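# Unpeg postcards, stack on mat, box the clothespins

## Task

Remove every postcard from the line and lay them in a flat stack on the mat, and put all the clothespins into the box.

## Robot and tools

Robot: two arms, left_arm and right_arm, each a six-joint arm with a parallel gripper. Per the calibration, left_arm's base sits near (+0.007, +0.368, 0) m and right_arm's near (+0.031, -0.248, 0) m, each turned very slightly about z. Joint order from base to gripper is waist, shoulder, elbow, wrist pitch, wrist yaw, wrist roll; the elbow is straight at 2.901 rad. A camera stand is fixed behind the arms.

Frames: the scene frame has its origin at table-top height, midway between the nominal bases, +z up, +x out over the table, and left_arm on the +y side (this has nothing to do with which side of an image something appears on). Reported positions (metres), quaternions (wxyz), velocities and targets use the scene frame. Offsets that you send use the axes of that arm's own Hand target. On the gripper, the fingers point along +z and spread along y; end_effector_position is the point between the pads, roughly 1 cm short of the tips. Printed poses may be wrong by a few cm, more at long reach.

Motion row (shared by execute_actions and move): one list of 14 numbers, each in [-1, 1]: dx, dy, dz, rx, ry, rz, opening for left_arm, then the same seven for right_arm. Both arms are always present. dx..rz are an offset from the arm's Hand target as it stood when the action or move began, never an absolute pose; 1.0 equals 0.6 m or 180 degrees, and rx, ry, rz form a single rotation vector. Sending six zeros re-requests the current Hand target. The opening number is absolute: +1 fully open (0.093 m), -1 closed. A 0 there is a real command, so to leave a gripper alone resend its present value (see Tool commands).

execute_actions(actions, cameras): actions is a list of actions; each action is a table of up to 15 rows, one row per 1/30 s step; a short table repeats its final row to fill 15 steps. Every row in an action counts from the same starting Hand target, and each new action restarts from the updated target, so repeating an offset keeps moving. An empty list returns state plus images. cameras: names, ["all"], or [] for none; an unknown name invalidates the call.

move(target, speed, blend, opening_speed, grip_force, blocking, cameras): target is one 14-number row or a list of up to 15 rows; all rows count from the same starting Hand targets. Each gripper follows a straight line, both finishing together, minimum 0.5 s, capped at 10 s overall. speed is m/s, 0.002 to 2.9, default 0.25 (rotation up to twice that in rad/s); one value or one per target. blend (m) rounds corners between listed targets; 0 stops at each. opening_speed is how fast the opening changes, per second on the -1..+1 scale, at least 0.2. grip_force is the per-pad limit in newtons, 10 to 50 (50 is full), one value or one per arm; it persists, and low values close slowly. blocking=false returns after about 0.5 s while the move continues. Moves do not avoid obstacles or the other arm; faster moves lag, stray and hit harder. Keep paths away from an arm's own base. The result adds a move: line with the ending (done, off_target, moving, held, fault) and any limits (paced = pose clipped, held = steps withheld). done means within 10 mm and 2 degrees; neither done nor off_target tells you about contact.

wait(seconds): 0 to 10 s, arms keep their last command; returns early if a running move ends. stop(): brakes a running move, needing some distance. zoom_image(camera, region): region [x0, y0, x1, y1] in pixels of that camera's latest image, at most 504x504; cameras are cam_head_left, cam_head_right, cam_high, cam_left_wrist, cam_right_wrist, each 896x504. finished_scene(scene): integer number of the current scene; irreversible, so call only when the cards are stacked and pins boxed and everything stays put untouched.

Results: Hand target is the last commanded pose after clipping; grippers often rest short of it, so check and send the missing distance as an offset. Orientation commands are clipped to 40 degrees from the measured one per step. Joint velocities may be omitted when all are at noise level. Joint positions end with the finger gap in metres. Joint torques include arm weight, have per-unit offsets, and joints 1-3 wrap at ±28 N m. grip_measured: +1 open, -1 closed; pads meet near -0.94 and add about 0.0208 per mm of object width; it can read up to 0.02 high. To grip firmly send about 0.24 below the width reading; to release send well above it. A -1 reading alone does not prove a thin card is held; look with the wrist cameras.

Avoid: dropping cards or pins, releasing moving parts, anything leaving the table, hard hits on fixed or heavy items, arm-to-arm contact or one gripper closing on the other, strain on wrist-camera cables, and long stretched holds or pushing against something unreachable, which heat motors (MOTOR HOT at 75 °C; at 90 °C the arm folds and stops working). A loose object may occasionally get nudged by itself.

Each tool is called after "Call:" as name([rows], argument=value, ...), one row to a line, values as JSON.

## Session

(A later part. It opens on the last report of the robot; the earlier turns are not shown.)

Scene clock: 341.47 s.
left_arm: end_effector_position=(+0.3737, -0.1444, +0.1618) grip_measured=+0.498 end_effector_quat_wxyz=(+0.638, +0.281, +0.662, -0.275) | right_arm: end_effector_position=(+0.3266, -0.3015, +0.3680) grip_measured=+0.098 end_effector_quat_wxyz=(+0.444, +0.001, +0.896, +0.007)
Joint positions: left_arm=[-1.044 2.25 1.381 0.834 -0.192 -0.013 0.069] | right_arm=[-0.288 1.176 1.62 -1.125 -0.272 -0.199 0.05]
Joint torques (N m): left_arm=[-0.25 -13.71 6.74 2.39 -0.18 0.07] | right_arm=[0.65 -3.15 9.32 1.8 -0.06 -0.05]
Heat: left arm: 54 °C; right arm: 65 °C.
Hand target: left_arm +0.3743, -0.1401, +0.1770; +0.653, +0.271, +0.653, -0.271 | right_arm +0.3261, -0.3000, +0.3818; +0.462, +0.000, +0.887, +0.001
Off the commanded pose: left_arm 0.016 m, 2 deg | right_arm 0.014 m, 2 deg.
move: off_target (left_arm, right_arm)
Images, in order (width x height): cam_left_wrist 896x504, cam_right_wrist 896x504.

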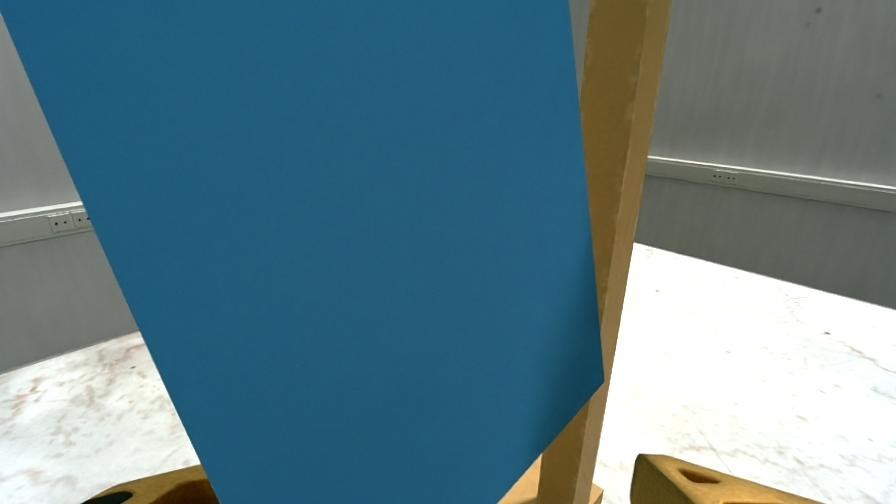

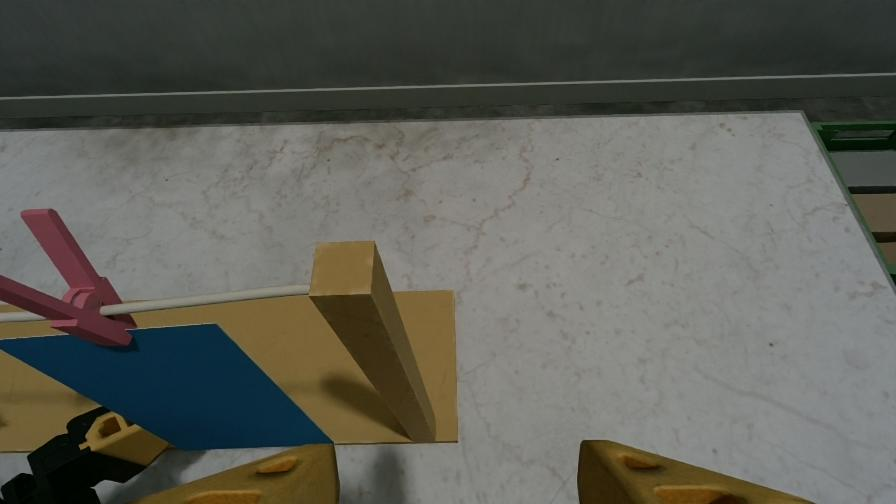

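Call:
move(target=[-0.018,-0.056,-0.052,0,0,0,0.5,0,0,0,0,0,0,0.1], speed=0.06, cameras=["cam_left_wrist","cam_right_wrist"])

Scene clock: 344.50 s.
left_arm: end_effector_position=(+0.3287, -0.1479, +0.1617) grip_measured=+0.498 end_effector_quat_wxyz=(+0.633, +0.286, +0.667, -0.270) | right_arm: end_effector_position=(+0.3266, -0.3015, +0.3680) grip_measured=+0.098 end_effector_quat_wxyz=(+0.444, +0.001, +0.896, +0.007)
Joint positions: left_arm=[-1.134 2.183 1.28 0.849 -0.282 -0.013 0.069] | right_arm=[-0.288 1.176 1.62 -1.125 -0.272 -0.199 0.05]
Joint torques (N m): left_arm=[-0.27 -14.8 6.52 2.39 -0.18 0.06] | right_arm=[0.68 -3.11 9.33 1.8 -0.06 -0.05]
Heat: left arm: 56 °C; right arm: 65 °C.
Hand target: left_arm +0.3286, -0.1418, +0.1878; +0.653, +0.271, +0.654, -0.271 | right_arm +0.3261, -0.3000, +0.3818; +0.462, +0.000, +0.887, +0.001
Off the commanded pose: left_arm 0.027 m, 3 deg | right_arm 0.014 m, 2 deg.
move: off_target (left_arm, right_arm)
Images, in order (width x height): cam_left_wrist 896x504, cam_right_wrist 896x504.

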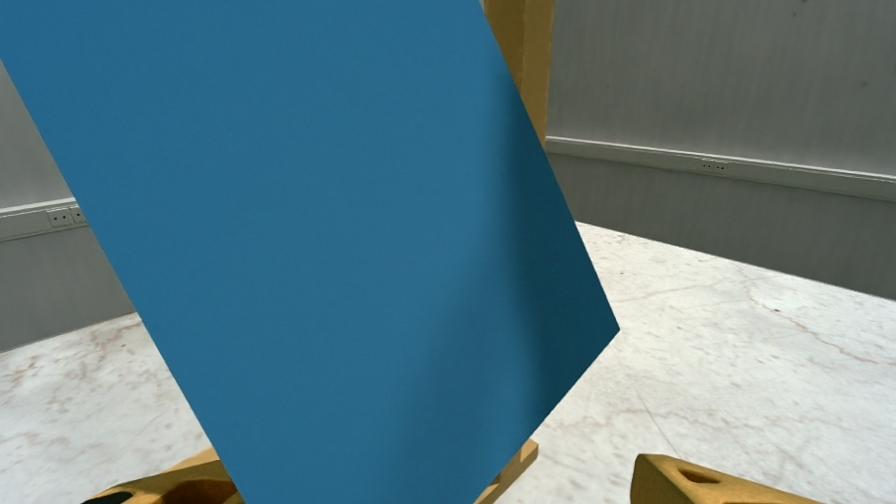

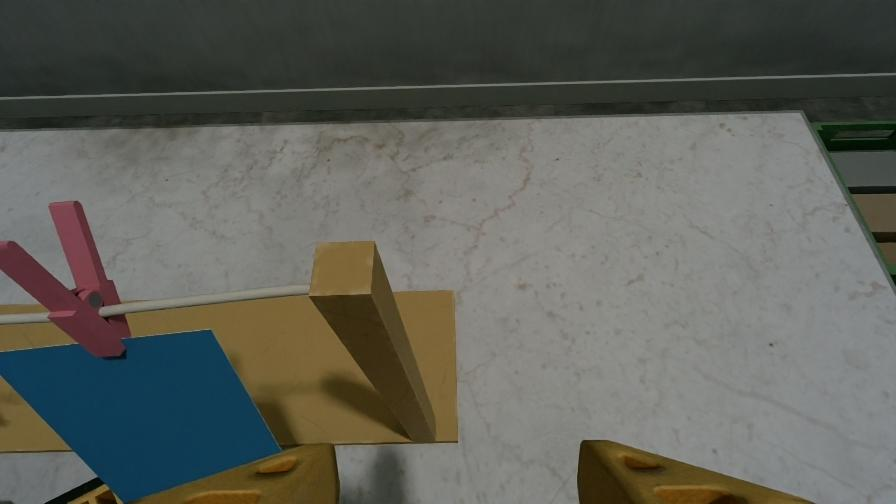

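Call:
move(target=[0.015,0.0475,-0.0512,0.2424,0.0697,-0.168,0.5,0,0,0,0,0,0,0.1], speed=0.08, cameras=["cam_left_wrist","cam_right_wrist","cam_head_left"])

Scene clock: 355.83 s.
left_arm: end_effector_position=(+0.3228, -0.0977, +0.1776) grip_measured=+0.498 end_effector_quat_wxyz=(+0.340, +0.341, +0.627, -0.613) | right_arm: end_effector_position=(+0.3266, -0.3015, +0.3680) grip_measured=+0.098 end_effector_quat_wxyz=(+0.444, +0.001, +0.896, +0.007)
Joint positions: left_arm=[-0.801 2.128 1.225 0.876 0.805 -0.548 0.069] | right_arm=[-0.288 1.176 1.62 -1.125 -0.272 -0.199 0.05]
Joint torques (N m): left_arm=[0.32 -8.88 8.99 2.25 0.21 -0.1] | right_arm=[0.66 -3.12 9.28 1.79 -0.06 -0.05]
Heat: left arm: 60 °C; right arm: 66 °C.
Hand target: left_arm +0.3269, -0.0999, +0.1788; +0.343, +0.343, +0.619, -0.617 | right_arm +0.3261, -0.3000, +0.3818; +0.462, +0.000, +0.887, +0.001
Off the commanded pose: left_arm 0.005 m, 1 deg | right_arm 0.014 m, 2 deg.
move: off_target (right_arm)
Images, in order (width x height): cam_head_left 896x504, cam_left_wrist 896x504, cam_right_wrist 896x504.

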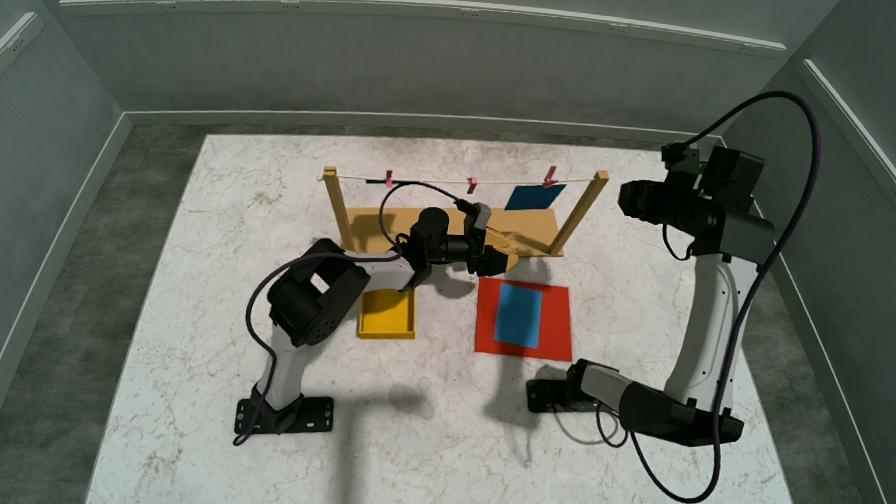

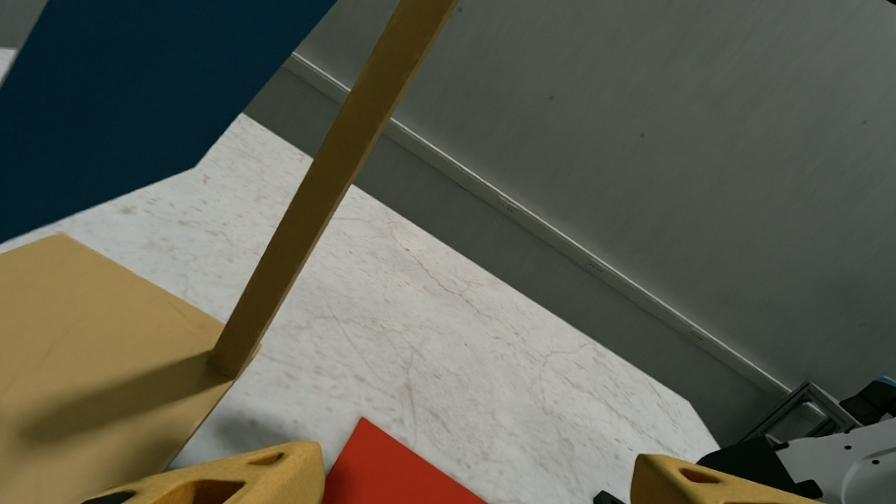

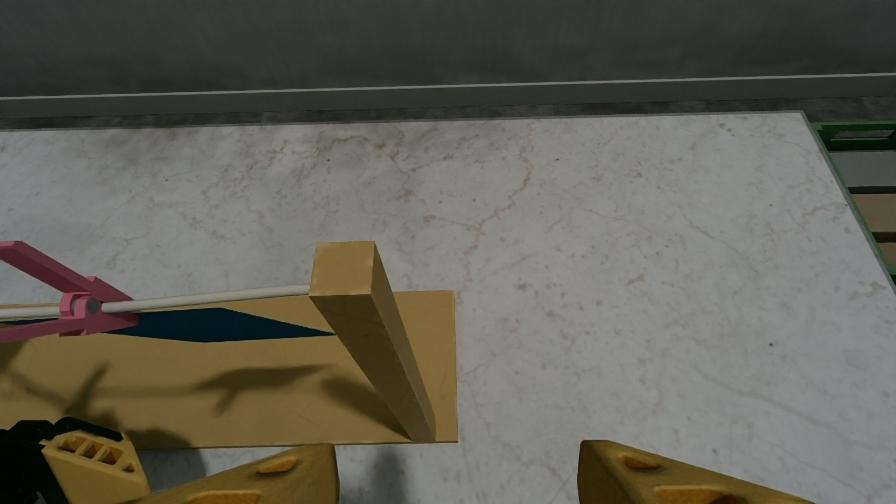

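Call:
wait(seconds=2, cameras=["cam_head_left","cam_high"])

Call:
zoom_image(camera="cam_head_left", region=[320, 140, 620, 270])

Scene clock: 360.07 s.
left_arm: end_effector_position=(+0.3227, -0.0977, +0.1777) grip_measured=+0.498 end_effector_quat_wxyz=(+0.340, +0.341, +0.627, -0.613) | right_arm: end_effector_position=(+0.3266, -0.3015, +0.3680) grip_measured=+0.098 end_effector_quat_wxyz=(+0.444, +0.001, +0.896, +0.007)
Joint positions: left_arm=[-0.801 2.128 1.225 0.877 0.805 -0.548 0.069] | right_arm=[-0.288 1.176 1.62 -1.125 -0.272 -0.199 0.05]
Joint torques (N m): left_arm=[0.34 -8.91 9.01 2.21 0.22 -0.1] | right_arm=[0.65 -3.17 9.32 1.79 -0.07 -0.04]
Heat: left arm: 59 °C; right arm: 66 °C.
Hand target: left_arm +0.3270, -0.0999, +0.1788; +0.343, +0.343, +0.619, -0.617 | right_arm +0.3261, -0.3000, +0.3818; +0.462, +0.000, +0.887, +0.001
Tool commands: left_gripper/opening=+0.5 right_gripper/opening=+0.1
Off the commanded pose: left_arm 0.005 m, 1 deg | right_arm 0.014 m, 2 deg.
wait: 2.00 s; at rest from the start
Images, in order (width x height): cam_head_left 896x504, cam_high 896x504.

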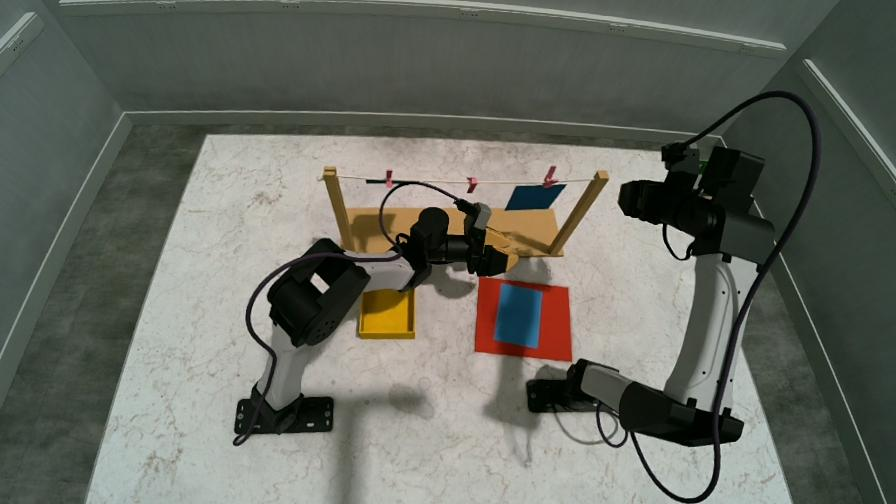

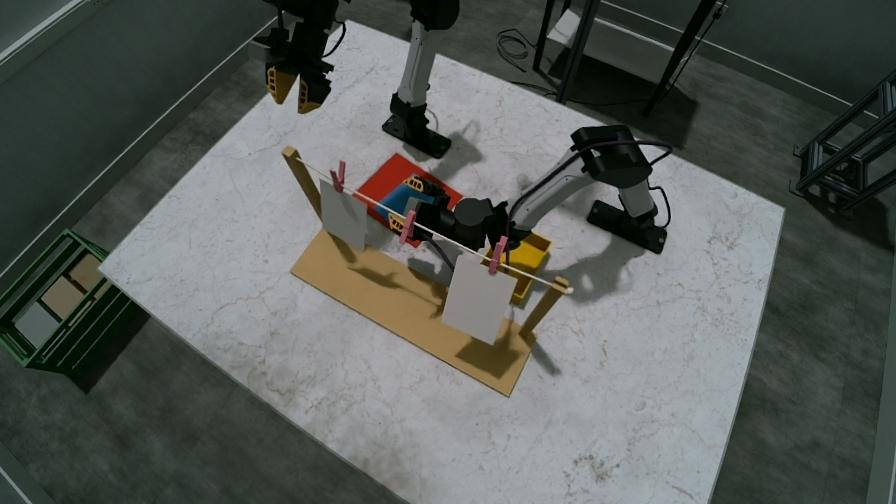

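Scaled by 1.680 from the camera's 896x504 image, which has a finer 1280x720 frame.

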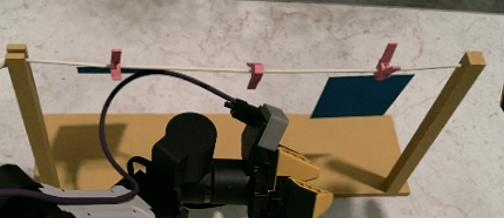

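Call:
move([
  [0.05,0.02,-0.12,0,0,0,0.5,0,0,0,0,0,0,0.1],
], speed=0.12, cameras=["cam_head_left"])

Scene clock: 365.37 s.
left_arm: end_effector_position=(+0.3239, -0.0295, +0.1304) grip_measured=+0.498 end_effector_quat_wxyz=(+0.332, +0.335, +0.635, -0.612) | right_arm: end_effector_position=(+0.3266, -0.3015, +0.3680) grip_measured=+0.098 end_effector_quat_wxyz=(+0.444, +0.001, +0.896, +0.007)
Joint positions: left_arm=[-0.672 2.128 0.983 1.094 0.93 -0.548 0.069] | right_arm=[-0.288 1.176 1.62 -1.125 -0.272 -0.199 0.05]
Joint torques (N m): left_arm=[0.08 -12.25 5.53 2.16 0.25 -0.1] | right_arm=[0.69 -3.15 9.31 1.79 -0.06 -0.05]
Heat: left arm: 59 °C; right arm: 66 °C.
Hand target: left_arm +0.3212, -0.0278, +0.1471; +0.343, +0.343, +0.619, -0.617 | right_arm +0.3261, -0.3000, +0.3818; +0.462, +0.000, +0.887, +0.001
Off the commanded pose: left_arm 0.017 m, 2 deg | right_arm 0.014 m, 2 deg.
move: off_target (left_arm, right_arm)
Images, in order (width x height): cam_head_left 896x504.

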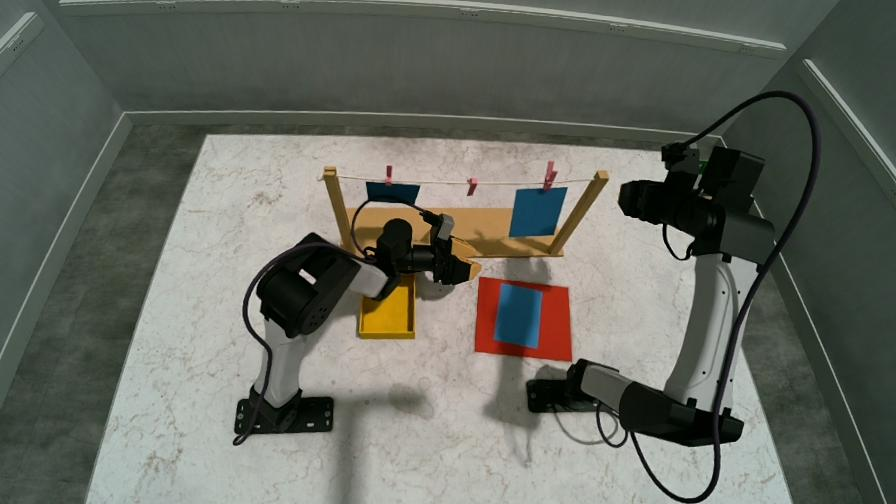

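Call:
move(target=[-0.053,-0.019,0.033,-0.2424,-0.0697,0.168,0.5,0,0,0,0,0,0,0.1], speed=0.15, cameras=["cam_left_wrist","cam_head_left"])

Scene clock: 379.50 s.
left_arm: end_effector_position=(+0.3249, -0.0470, +0.1623) grip_measured=+0.498 end_effector_quat_wxyz=(+0.633, +0.281, +0.667, -0.273) | right_arm: end_effector_position=(+0.3266, -0.3015, +0.3680) grip_measured=+0.098 end_effector_quat_wxyz=(+0.444, +0.001, +0.896, +0.007)
Joint positions: left_arm=[-1.012 1.928 0.854 1.024 -0.162 -0.016 0.069] | right_arm=[-0.288 1.176 1.62 -1.125 -0.272 -0.199 0.05]
Joint torques (N m): left_arm=[-0.34 -9.69 8.09 2.41 -0.16 0.07] | right_arm=[0.62 -3.11 9.33 1.79 -0.07 -0.04]
Heat: left arm: 61 °C; right arm: 66 °C.
Hand target: left_arm +0.3284, -0.0476, +0.1801; +0.653, +0.271, +0.654, -0.271 | right_arm +0.3261, -0.3000, +0.3818; +0.462, +0.000, +0.887, +0.001
Off the commanded pose: left_arm 0.018 m, 3 deg | right_arm 0.014 m, 2 deg.
move: off_target (left_arm, right_arm)
Images, in order (width x height): cam_head_left 896x504, cam_left_wrist 896x504.

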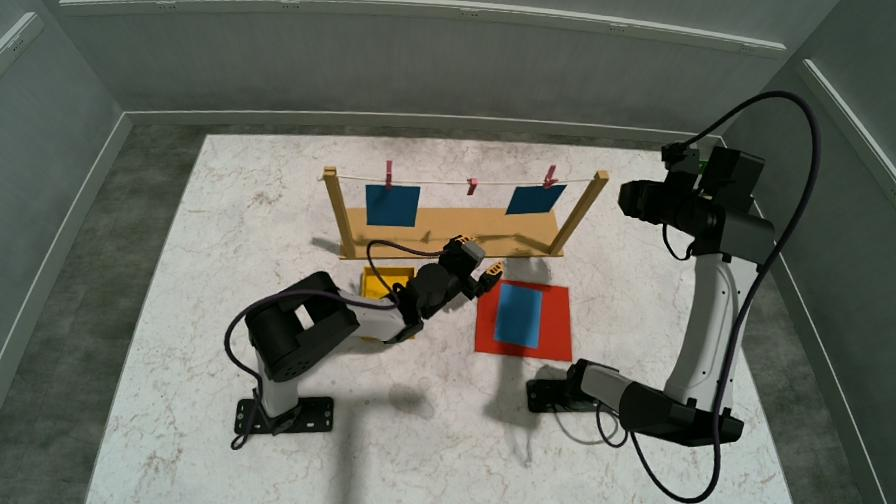

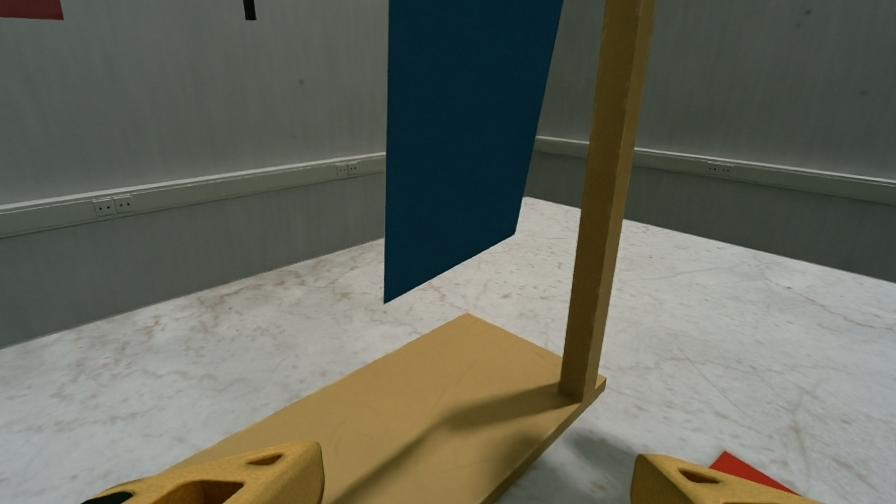

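Call:
wait(seconds=3, cameras=["cam_left_wrist"])

Scene clock: 383.70 s.
left_arm: end_effector_position=(+0.3250, -0.0469, +0.1624) grip_measured=+0.498 end_effector_quat_wxyz=(+0.633, +0.281, +0.667, -0.273) | right_arm: end_effector_position=(+0.3266, -0.3015, +0.3680) grip_measured=+0.098 end_effector_quat_wxyz=(+0.444, +0.001, +0.896, +0.007)
Joint positions: left_arm=[-1.012 1.928 0.854 1.025 -0.163 -0.016 0.069] | right_arm=[-0.288 1.176 1.62 -1.125 -0.272 -0.199 0.05]
Joint torques (N m): left_arm=[-0.32 -9.7 8.08 2.41 -0.17 0.09] | right_arm=[0.66 -3.11 9.29 1.79 -0.06 -0.05]
Heat: left arm: 60 °C; right arm: 66 °C.
Hand target: left_arm +0.3284, -0.0476, +0.1802; +0.653, +0.271, +0.653, -0.271 | right_arm +0.3261, -0.3000, +0.3818; +0.462, +0.000, +0.887, +0.001
Tool commands: left_gripper/opening=+0.5 right_gripper/opening=+0.1
Off the commanded pose: left_arm 0.018 m, 3 deg | right_arm 0.014 m, 2 deg.
wait: 3.00 s; at rest from the start
Images, in order (width x height): cam_left_wrist 896x504.

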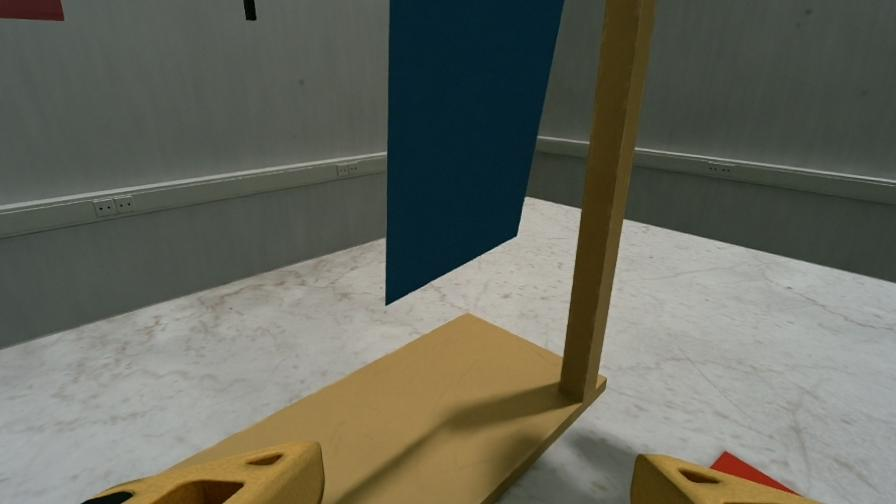

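Call:
move([
  [0.025,0.0518,0.08,0,0,0,0.5,0,0,0,0,0,0,0.1],
  [0.05,0.0518,0.18,0,0,0,0.5,0,0,0,0,0,0,0.1],
], speed=0.12, blend=0.02, cameras=["cam_left_wrist"])

Scene clock: 398.50 s.
left_arm: end_effector_position=(+0.4221, -0.0993, +0.1580) grip_measured=+0.498 end_effector_quat_wxyz=(+0.656, +0.263, +0.650, -0.278) | right_arm: end_effector_position=(+0.3266, -0.3015, +0.3680) grip_measured=+0.098 end_effector_quat_wxyz=(+0.444, +0.001, +0.896, +0.007)
Joint positions: left_arm=[-0.91 2.267 1.33 0.953 -0.083 -0.015 0.069] | right_arm=[-0.288 1.176 1.62 -1.125 -0.272 -0.199 0.05]
Joint torques (N m): left_arm=[0.29 -9.94 9.07 2.09 0.16 0.1] | right_arm=[0.65 -3.11 9.29 1.79 -0.07 -0.05]
Heat: left arm: 56 °C; right arm: 66 °C.
Hand target: left_arm +0.4267, -0.1020, +0.1500; +0.653, +0.271, +0.654, -0.270 | right_arm +0.3261, -0.3000, +0.3818; +0.462, +0.000, +0.887, +0.001
Off the commanded pose: left_arm 0.010 m, 1 deg | right_arm 0.014 m, 2 deg.
move: off_target (right_arm)
Images, in order (width x height): cam_left_wrist 896x504.

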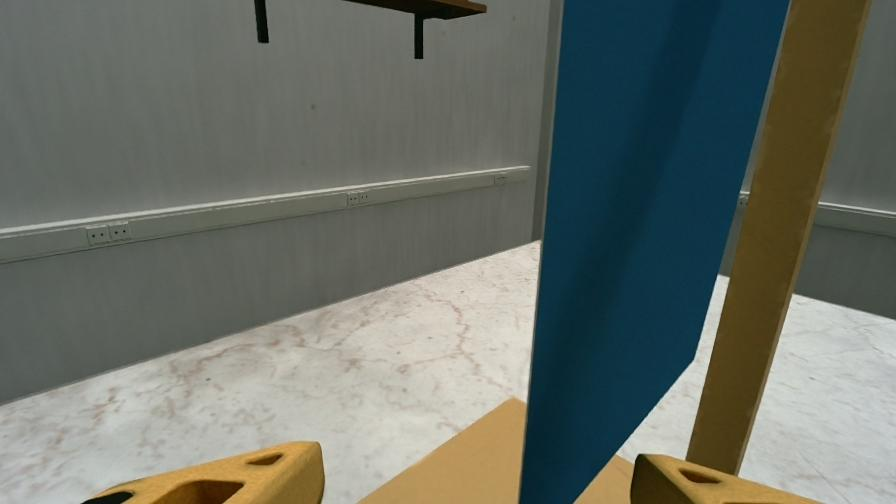

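Call:
move(target=[0.0,-0.042,0.067,0,0,0,0.5,0,0,0,0,0,0,0.1], speed=0.1, cameras=["cam_left_wrist","cam_right_wrist"])

Scene clock: 403.50 s.
left_arm: end_effector_position=(+0.4311, -0.1472, +0.1598) grip_measured=+0.498 end_effector_quat_wxyz=(+0.653, +0.271, +0.647, -0.286) | right_arm: end_effector_position=(+0.3266, -0.3015, +0.3680) grip_measured=+0.098 end_effector_quat_wxyz=(+0.444, +0.001, +0.896, +0.007)
Joint positions: left_arm=[-0.949 2.394 1.579 0.832 -0.096 -0.014 0.069] | right_arm=[-0.288 1.176 1.62 -1.125 -0.272 -0.199 0.05]
Joint torques (N m): left_arm=[-0.06 -10.88 9.58 2.1 -0.15 0.08] | right_arm=[0.66 -3.14 9.29 1.79 -0.06 -0.04]
Heat: left arm: 57 °C; right arm: 66 °C.
Hand target: left_arm +0.4371, -0.1485, +0.1501; +0.653, +0.271, +0.653, -0.271 | right_arm +0.3261, -0.3000, +0.3818; +0.462, +0.000, +0.887, +0.001
Off the commanded pose: left_arm 0.012 m, 2 deg | right_arm 0.014 m, 2 deg.
move: off_target (left_arm, right_arm)
Images, in order (width x height): cam_left_wrist 896x504, cam_right_wrist 896x504.

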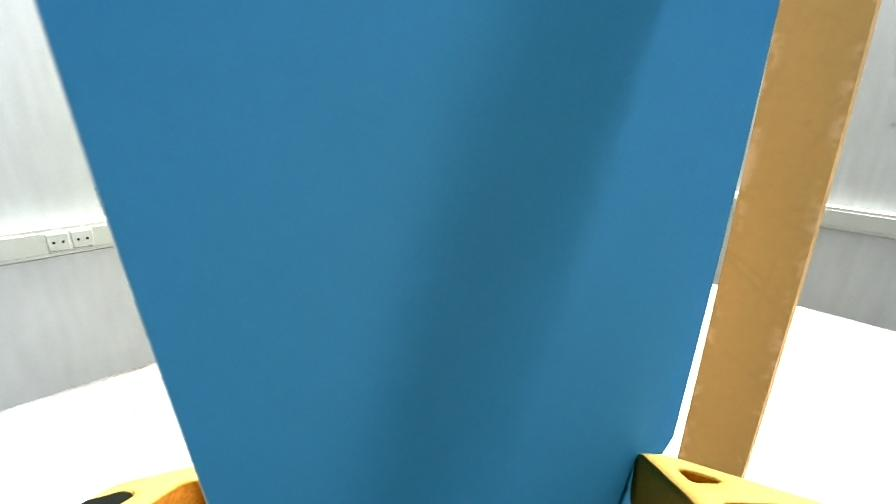

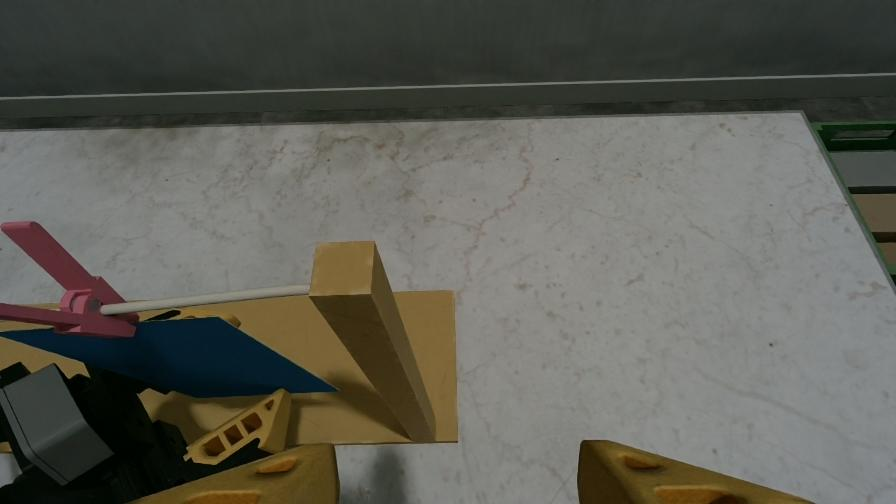

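Call:
move([
  [-0.03,-0.05,-0.06,0,0,0,0.5,0,0,0,0,0,0,0.1],
  [-0.042,-0.106,-0.1297,0,0,0,0.5,0,0,0,0,0,0,0.1],
], speed=0.07, blend=0.01, cameras=["cam_left_wrist","cam_right_wrist","cam_head_left"])

Scene clock: 408.20 s.
left_arm: end_effector_position=(+0.3366, -0.1443, +0.1490) grip_measured=+0.498 end_effector_quat_wxyz=(+0.633, +0.285, +0.667, -0.271) | right_arm: end_effector_position=(+0.3266, -0.3015, +0.3680) grip_measured=+0.098 end_effector_quat_wxyz=(+0.444, +0.001, +0.896, +0.007)
Joint positions: left_arm=[-1.114 2.214 1.272 0.888 -0.261 -0.014 0.069] | right_arm=[-0.288 1.176 1.62 -1.125 -0.272 -0.199 0.05]
Joint torques (N m): left_arm=[-0.14 -14.91 6.42 2.39 -0.17 0.07] | right_arm=[0.66 -3.15 9.29 1.79 -0.07 -0.05]
Heat: left arm: 58 °C; right arm: 66 °C.
Hand target: left_arm +0.3373, -0.1382, +0.1754; +0.653, +0.271, +0.653, -0.271 | right_arm +0.3261, -0.3000, +0.3817; +0.462, +0.000, +0.887, +0.001
Off the commanded pose: left_arm 0.027 m, 3 deg | right_arm 0.014 m, 2 deg.
move: off_target (left_arm, right_arm)
Images, in order (width x height): cam_head_left 896x504, cam_left_wrist 896x504, cam_right_wrist 896x504.

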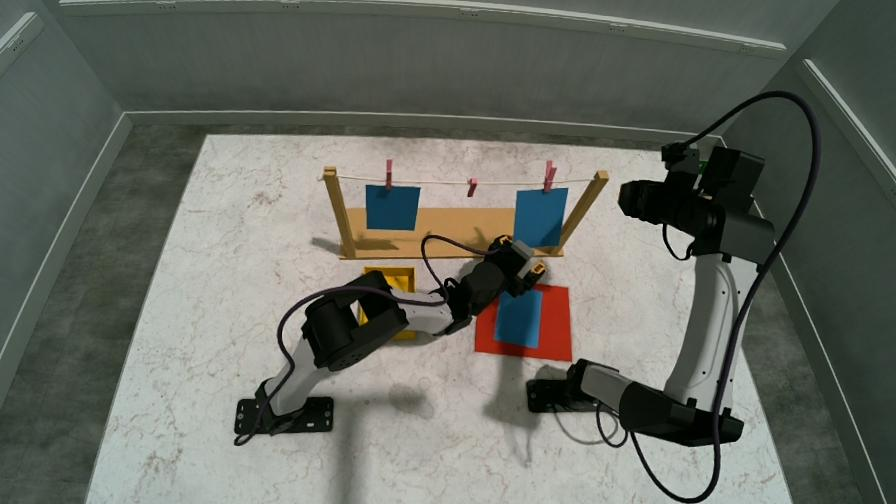

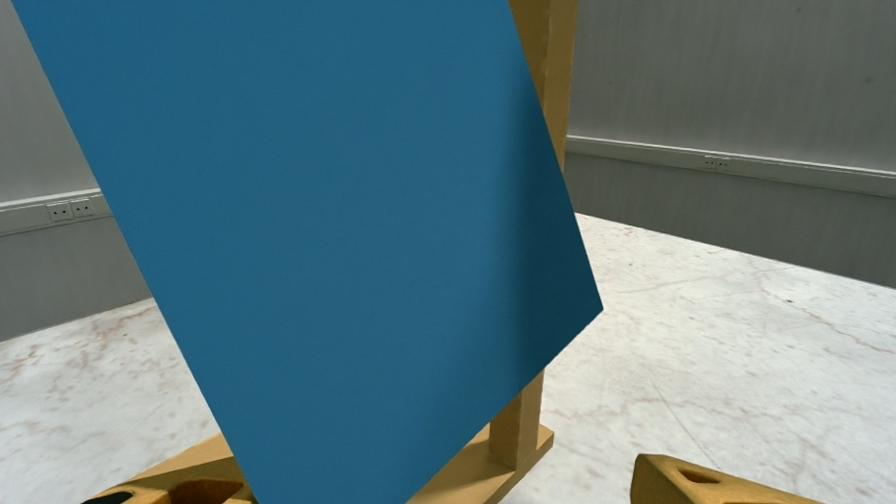

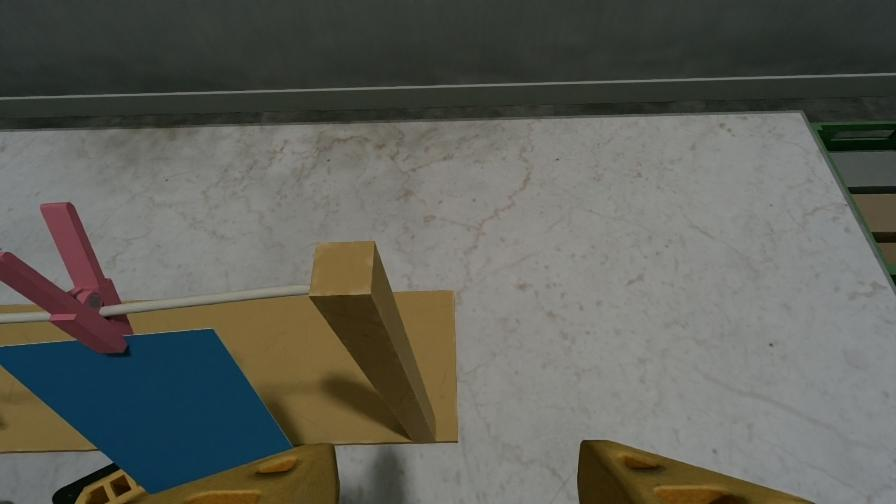

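Call:
move(target=[-0.009,0.0187,-0.0383,0.2424,0.0697,-0.168,0.5,0,0,0,0,0,0,0.1], speed=0.07, cameras=["cam_left_wrist","cam_right_wrist","cam_head_left"])

Scene clock: 419.37 s.
left_arm: end_effector_position=(+0.3247, -0.1119, +0.1798) grip_measured=+0.498 end_effector_quat_wxyz=(+0.340, +0.341, +0.627, -0.613) | right_arm: end_effector_position=(+0.3266, -0.3015, +0.3680) grip_measured=+0.098 end_effector_quat_wxyz=(+0.444, +0.001, +0.896, +0.007)
Joint positions: left_arm=[-0.821 2.157 1.286 0.846 0.785 -0.548 0.069] | right_arm=[-0.288 1.176 1.62 -1.125 -0.272 -0.199 0.05]
Joint torques (N m): left_arm=[0.29 -9.25 9.14 2.2 0.2 -0.1] | right_arm=[0.65 -3.17 9.29 1.79 -0.05 -0.05]
Heat: left arm: 61 °C; right arm: 67 °C.
Hand target: left_arm +0.3289, -0.1141, +0.1809; +0.343, +0.343, +0.619, -0.617 | right_arm +0.3261, -0.3000, +0.3817; +0.462, +0.000, +0.887, +0.001
Off the commanded pose: left_arm 0.005 m, 1 deg | right_arm 0.014 m, 2 deg.
move: off_target (right_arm)
Images, in order (width x height): cam_head_left 896x504, cam_left_wrist 896x504, cam_right_wrist 896x504.

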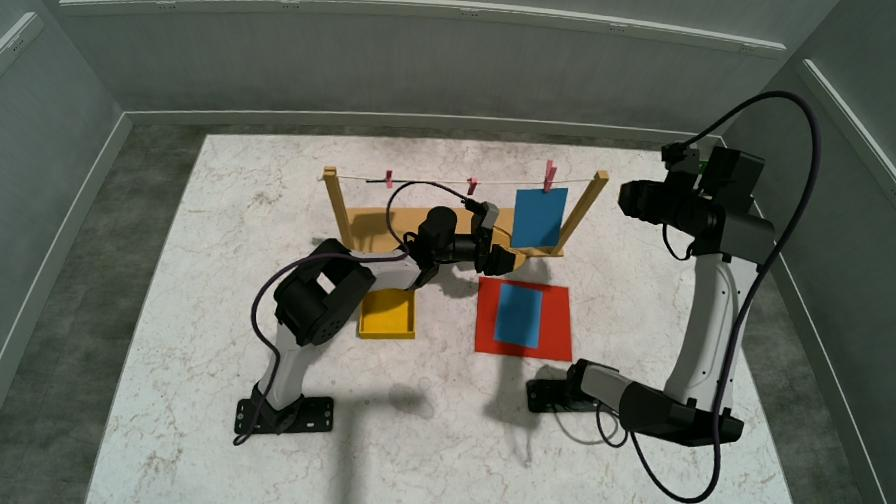

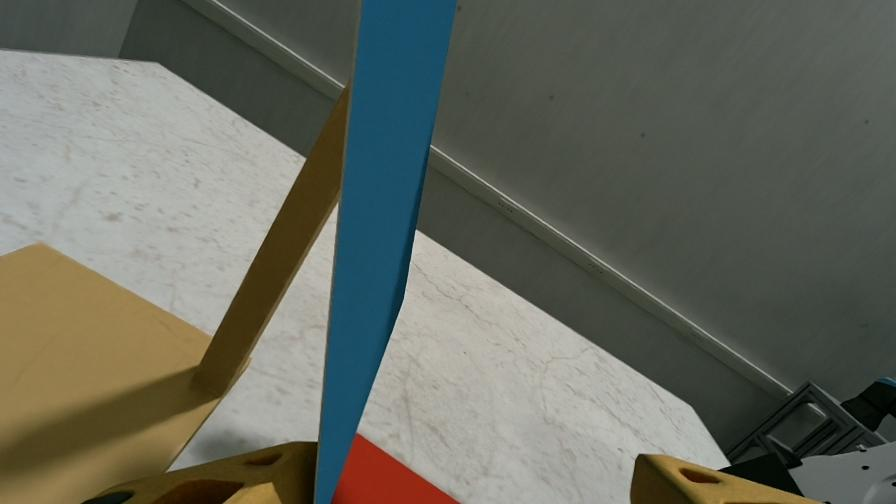

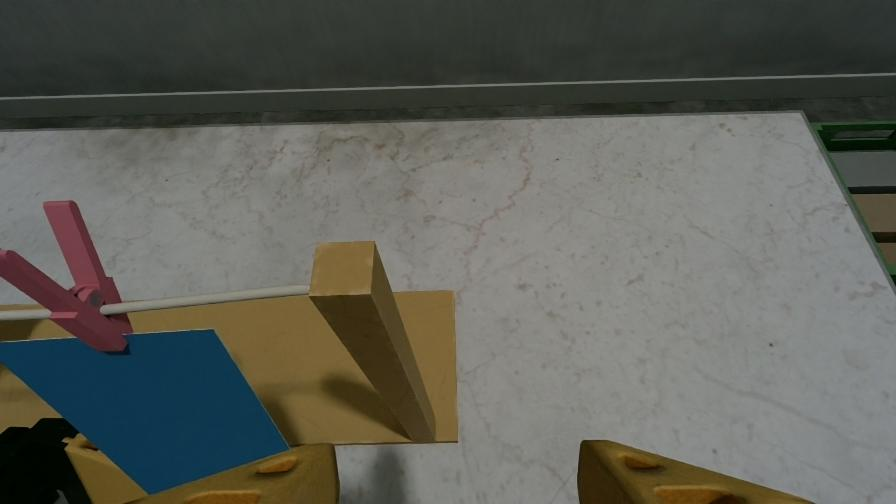

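Call:
execute_actions(actions=[], cameras=["cam_head_left","cam_left_wrist","cam_right_wrist"])

Scene clock: 437.63 s.
left_arm: end_effector_position=(+0.3247, -0.1119, +0.1798) grip_measured=+0.498 end_effector_quat_wxyz=(+0.340, +0.341, +0.626, -0.613) | right_arm: end_effector_position=(+0.3266, -0.3015, +0.3680) grip_measured=+0.098 end_effector_quat_wxyz=(+0.444, +0.001, +0.896, +0.007)
Joint positions: left_arm=[-0.821 2.157 1.286 0.846 0.785 -0.548 0.069] | right_arm=[-0.288 1.176 1.62 -1.125 -0.272 -0.199 0.05]
Joint velocities: within noise
Joint torques (N m): left_arm=[0.34 -9.2 9.2 2.21 0.24 -0.1] | right_arm=[0.66 -3.12 9.26 1.79 -0.07 -0.05]
Heat: left arm: 57 °C; right arm: 67 °C.
Hand target: left_arm +0.3289, -0.1141, +0.1809; +0.344, +0.343, +0.619, -0.617 | right_arm +0.3261, -0.3000, +0.3817; +0.462, +0.000, +0.887, +0.001
Tool commands: left_gripper/opening=+0.5 right_gripper/opening=+0.1
Off the commanded pose: left_arm 0.005 m, 1 deg | right_arm 0.014 m, 2 deg.
Images, in order (width x height): cam_head_left 896x504, cam_left_wrist 896x504, cam_right_wrist 896x504.

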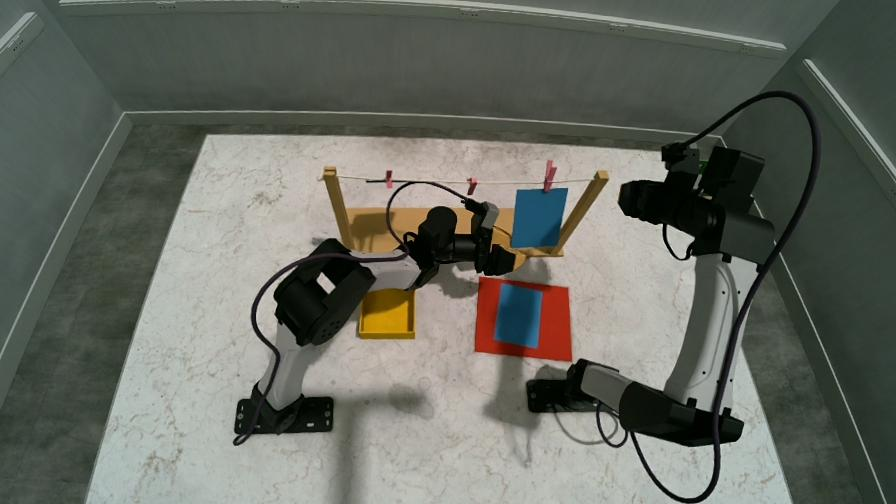

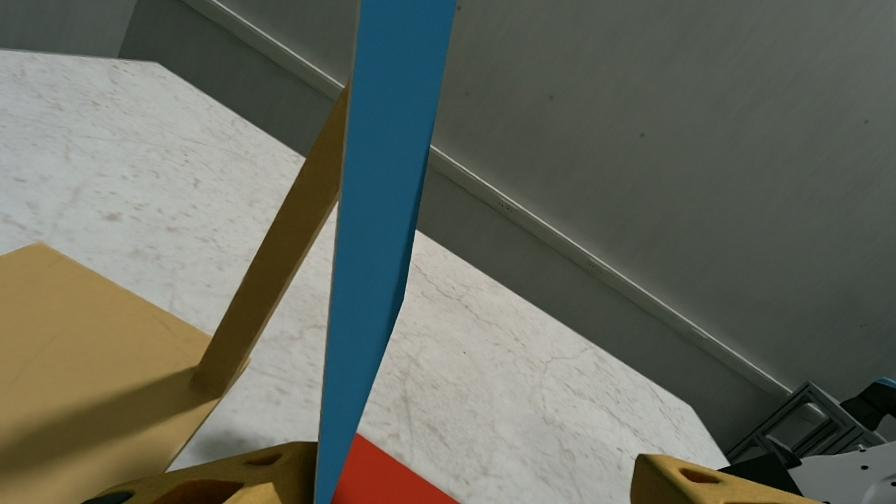

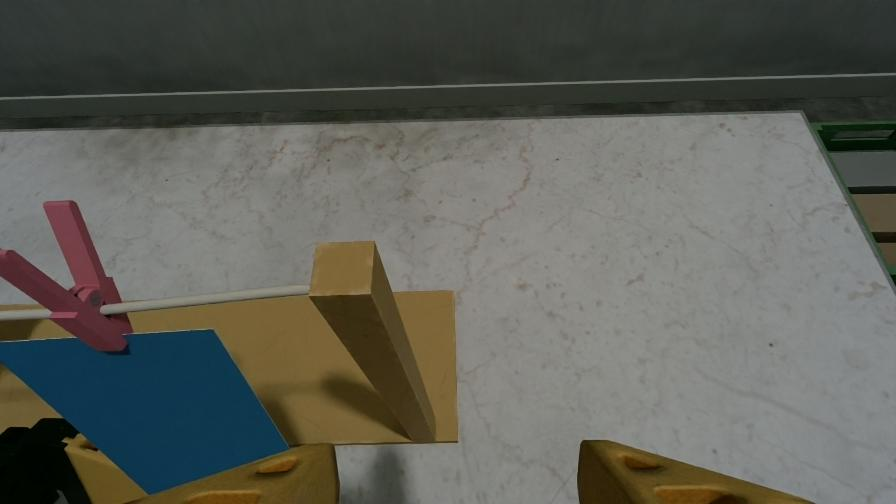

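Call:
move([
  [0,0,0.0165,0,0,0,0.5,0,0,0,0,0,0,0.1],
  [0,0,0.0165,0,0,0,-1,0,0,0,0,0,0,0.1],
], speed=0.06, opening_speed=0.8, cameras=["cam_left_wrist","cam_right_wrist"])

Scene clock: 442.90 s.
left_arm: end_effector_position=(+0.3267, -0.1187, +0.1830) grip_measured=-0.972 end_effector_quat_wxyz=(+0.343, +0.344, +0.620, -0.616) | right_arm: end_effector_position=(+0.3266, -0.3015, +0.3680) grip_measured=+0.098 end_effector_quat_wxyz=(+0.444, +0.001, +0.896, +0.007)
Joint positions: left_arm=[-0.827 2.178 1.323 0.846 0.785 -0.55 0] | right_arm=[-0.288 1.176 1.62 -1.125 -0.272 -0.199 0.05]
Joint torques (N m): left_arm=[-0.49 -9.35 9.24 2.08 0.05 -0.1] | right_arm=[0.66 -3.14 9.28 1.8 -0.07 -0.05]
Heat: left arm: 57 °C; right arm: 67 °C.
Hand target: left_arm +0.3290, -0.1240, +0.1807; +0.344, +0.343, +0.619, -0.617 | right_arm +0.3261, -0.3000, +0.3817; +0.462, +0.000, +0.887, +0.001
Off the commanded pose: left_arm 0.006 m, 0 deg | right_arm 0.014 m, 2 deg.
move: off_target (right_arm)
Images, in order (width x height): cam_left_wrist 896x504, cam_right_wrist 896x504.

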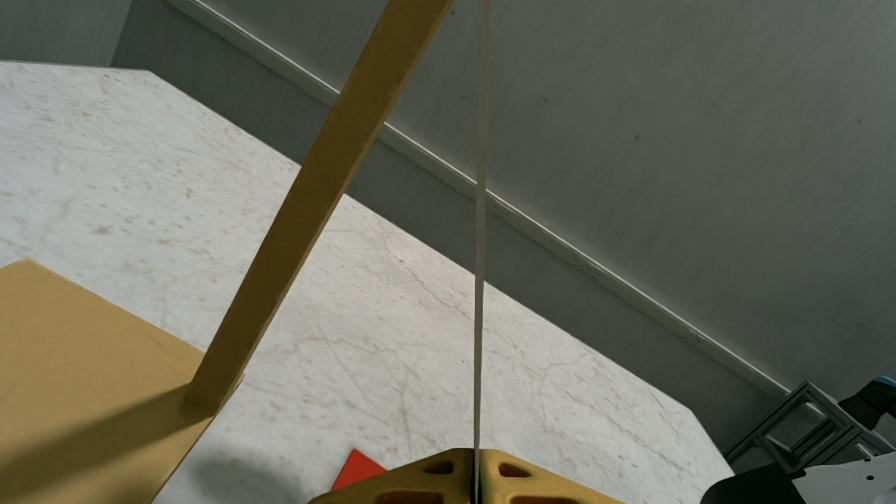

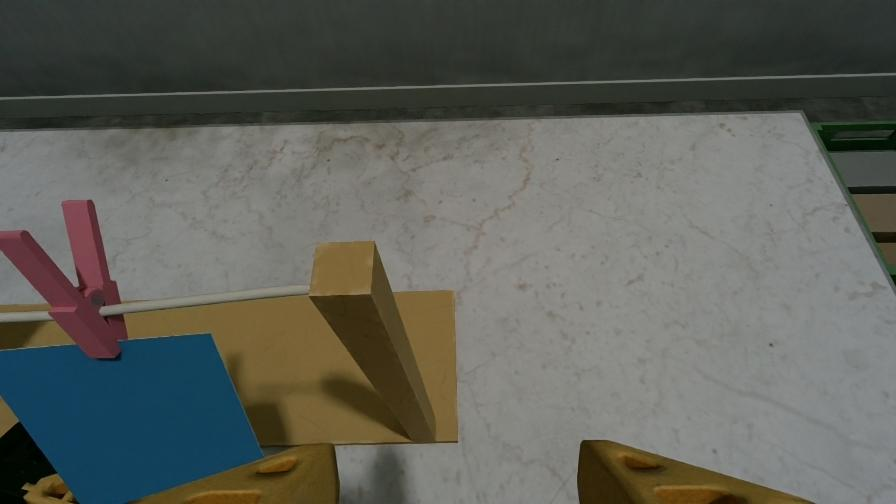

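Call:
move([
  [0,0,0,0,0,0,-1,0,0.25,0,0,0,0,0.1],
  [0,0,0,0,0,0,-1,0,0.25,0.02,0,0,0,0.2],
], speed=0.12, cameras=["cam_right_wrist"])

Scene clock: 449.93 s.
left_arm: end_effector_position=(+0.3267, -0.1187, +0.1830) grip_measured=-0.972 end_effector_quat_wxyz=(+0.343, +0.344, +0.620, -0.616) | right_arm: end_effector_position=(+0.3315, -0.1513, +0.3791) grip_measured=+0.198 end_effector_quat_wxyz=(+0.465, +0.001, +0.885, +0.001)
Joint positions: left_arm=[-0.827 2.178 1.323 0.846 0.785 -0.55 0] | right_arm=[0.578 1.239 1.674 -1.11 0.434 0.327 0.055]
Joint torques (N m): left_arm=[-0.47 -9.37 9.24 2.08 0.06 -0.11] | right_arm=[-0.58 -1.91 6.42 1.76 0.08 -0.17]
Heat: left arm: 58 °C; right arm: 67 °C.
Hand target: left_arm +0.3290, -0.1240, +0.1807; +0.344, +0.343, +0.619, -0.617 | right_arm +0.3360, -0.1499, +0.3750; +0.462, +0.000, +0.887, +0.001
Off the commanded pose: left_arm 0.006 m, 0 deg | right_arm 0.006 m, 0 deg.
move: done
Images, in order (width x height): cam_right_wrist 896x504.

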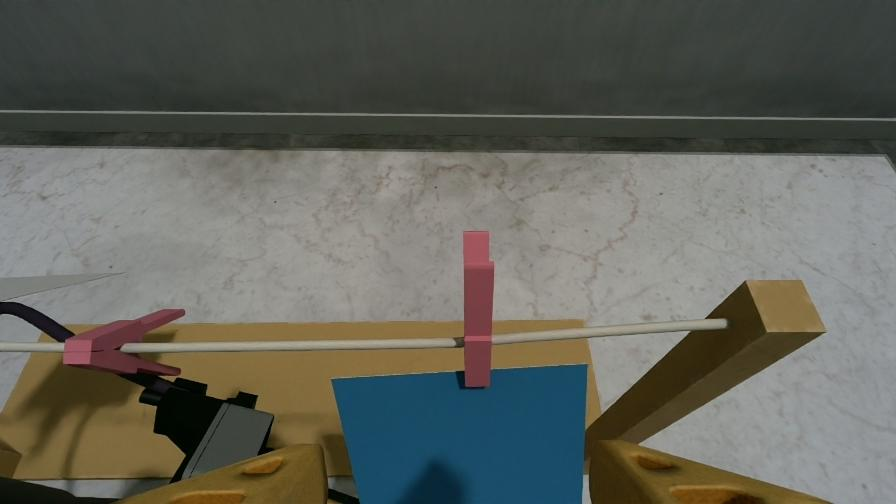

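Call:
move([
  [0,0,0,0,0,0,-1,0.0197,-0.0145,0.0473,0,0,0,0.2],
  [0,0,0,0,0,0,-1,0.0223,-0.0145,0.0873,0,0,0,0.2],
], speed=0.08, cameras=["cam_right_wrist"])

Scene clock: 455.77 s.
left_arm: end_effector_position=(+0.3267, -0.1187, +0.1830) grip_measured=-0.972 end_effector_quat_wxyz=(+0.343, +0.344, +0.620, -0.616) | right_arm: end_effector_position=(+0.3674, -0.1591, +0.3390) grip_measured=+0.198 end_effector_quat_wxyz=(+0.465, +0.004, +0.885, +0.001)
Joint positions: left_arm=[-0.827 2.178 1.323 0.846 0.785 -0.55 0] | right_arm=[0.464 1.239 1.476 -0.884 0.345 0.257 0.055]
Joint torques (N m): left_arm=[-0.53 -9.36 9.24 2.07 0.05 -0.1] | right_arm=[-0.59 -2.73 6.98 1.82 0.02 -0.26]
Heat: left arm: 58 °C; right arm: 65 °C.
Hand target: left_arm +0.3290, -0.1240, +0.1807; +0.344, +0.343, +0.619, -0.617 | right_arm +0.3712, -0.1585, +0.3340; +0.462, +0.000, +0.887, +0.001
Off the commanded pose: left_arm 0.006 m, 0 deg | right_arm 0.006 m, 1 deg.
move: done
Images, in order (width x height): cam_right_wrist 896x504.

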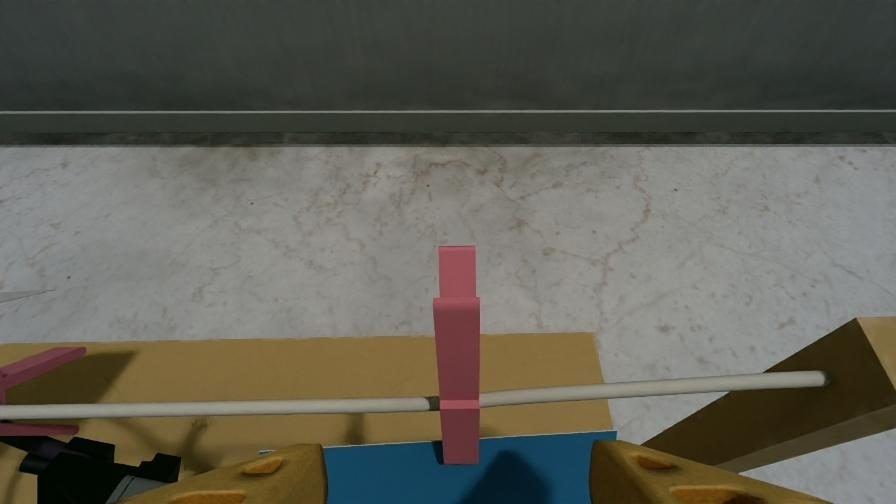

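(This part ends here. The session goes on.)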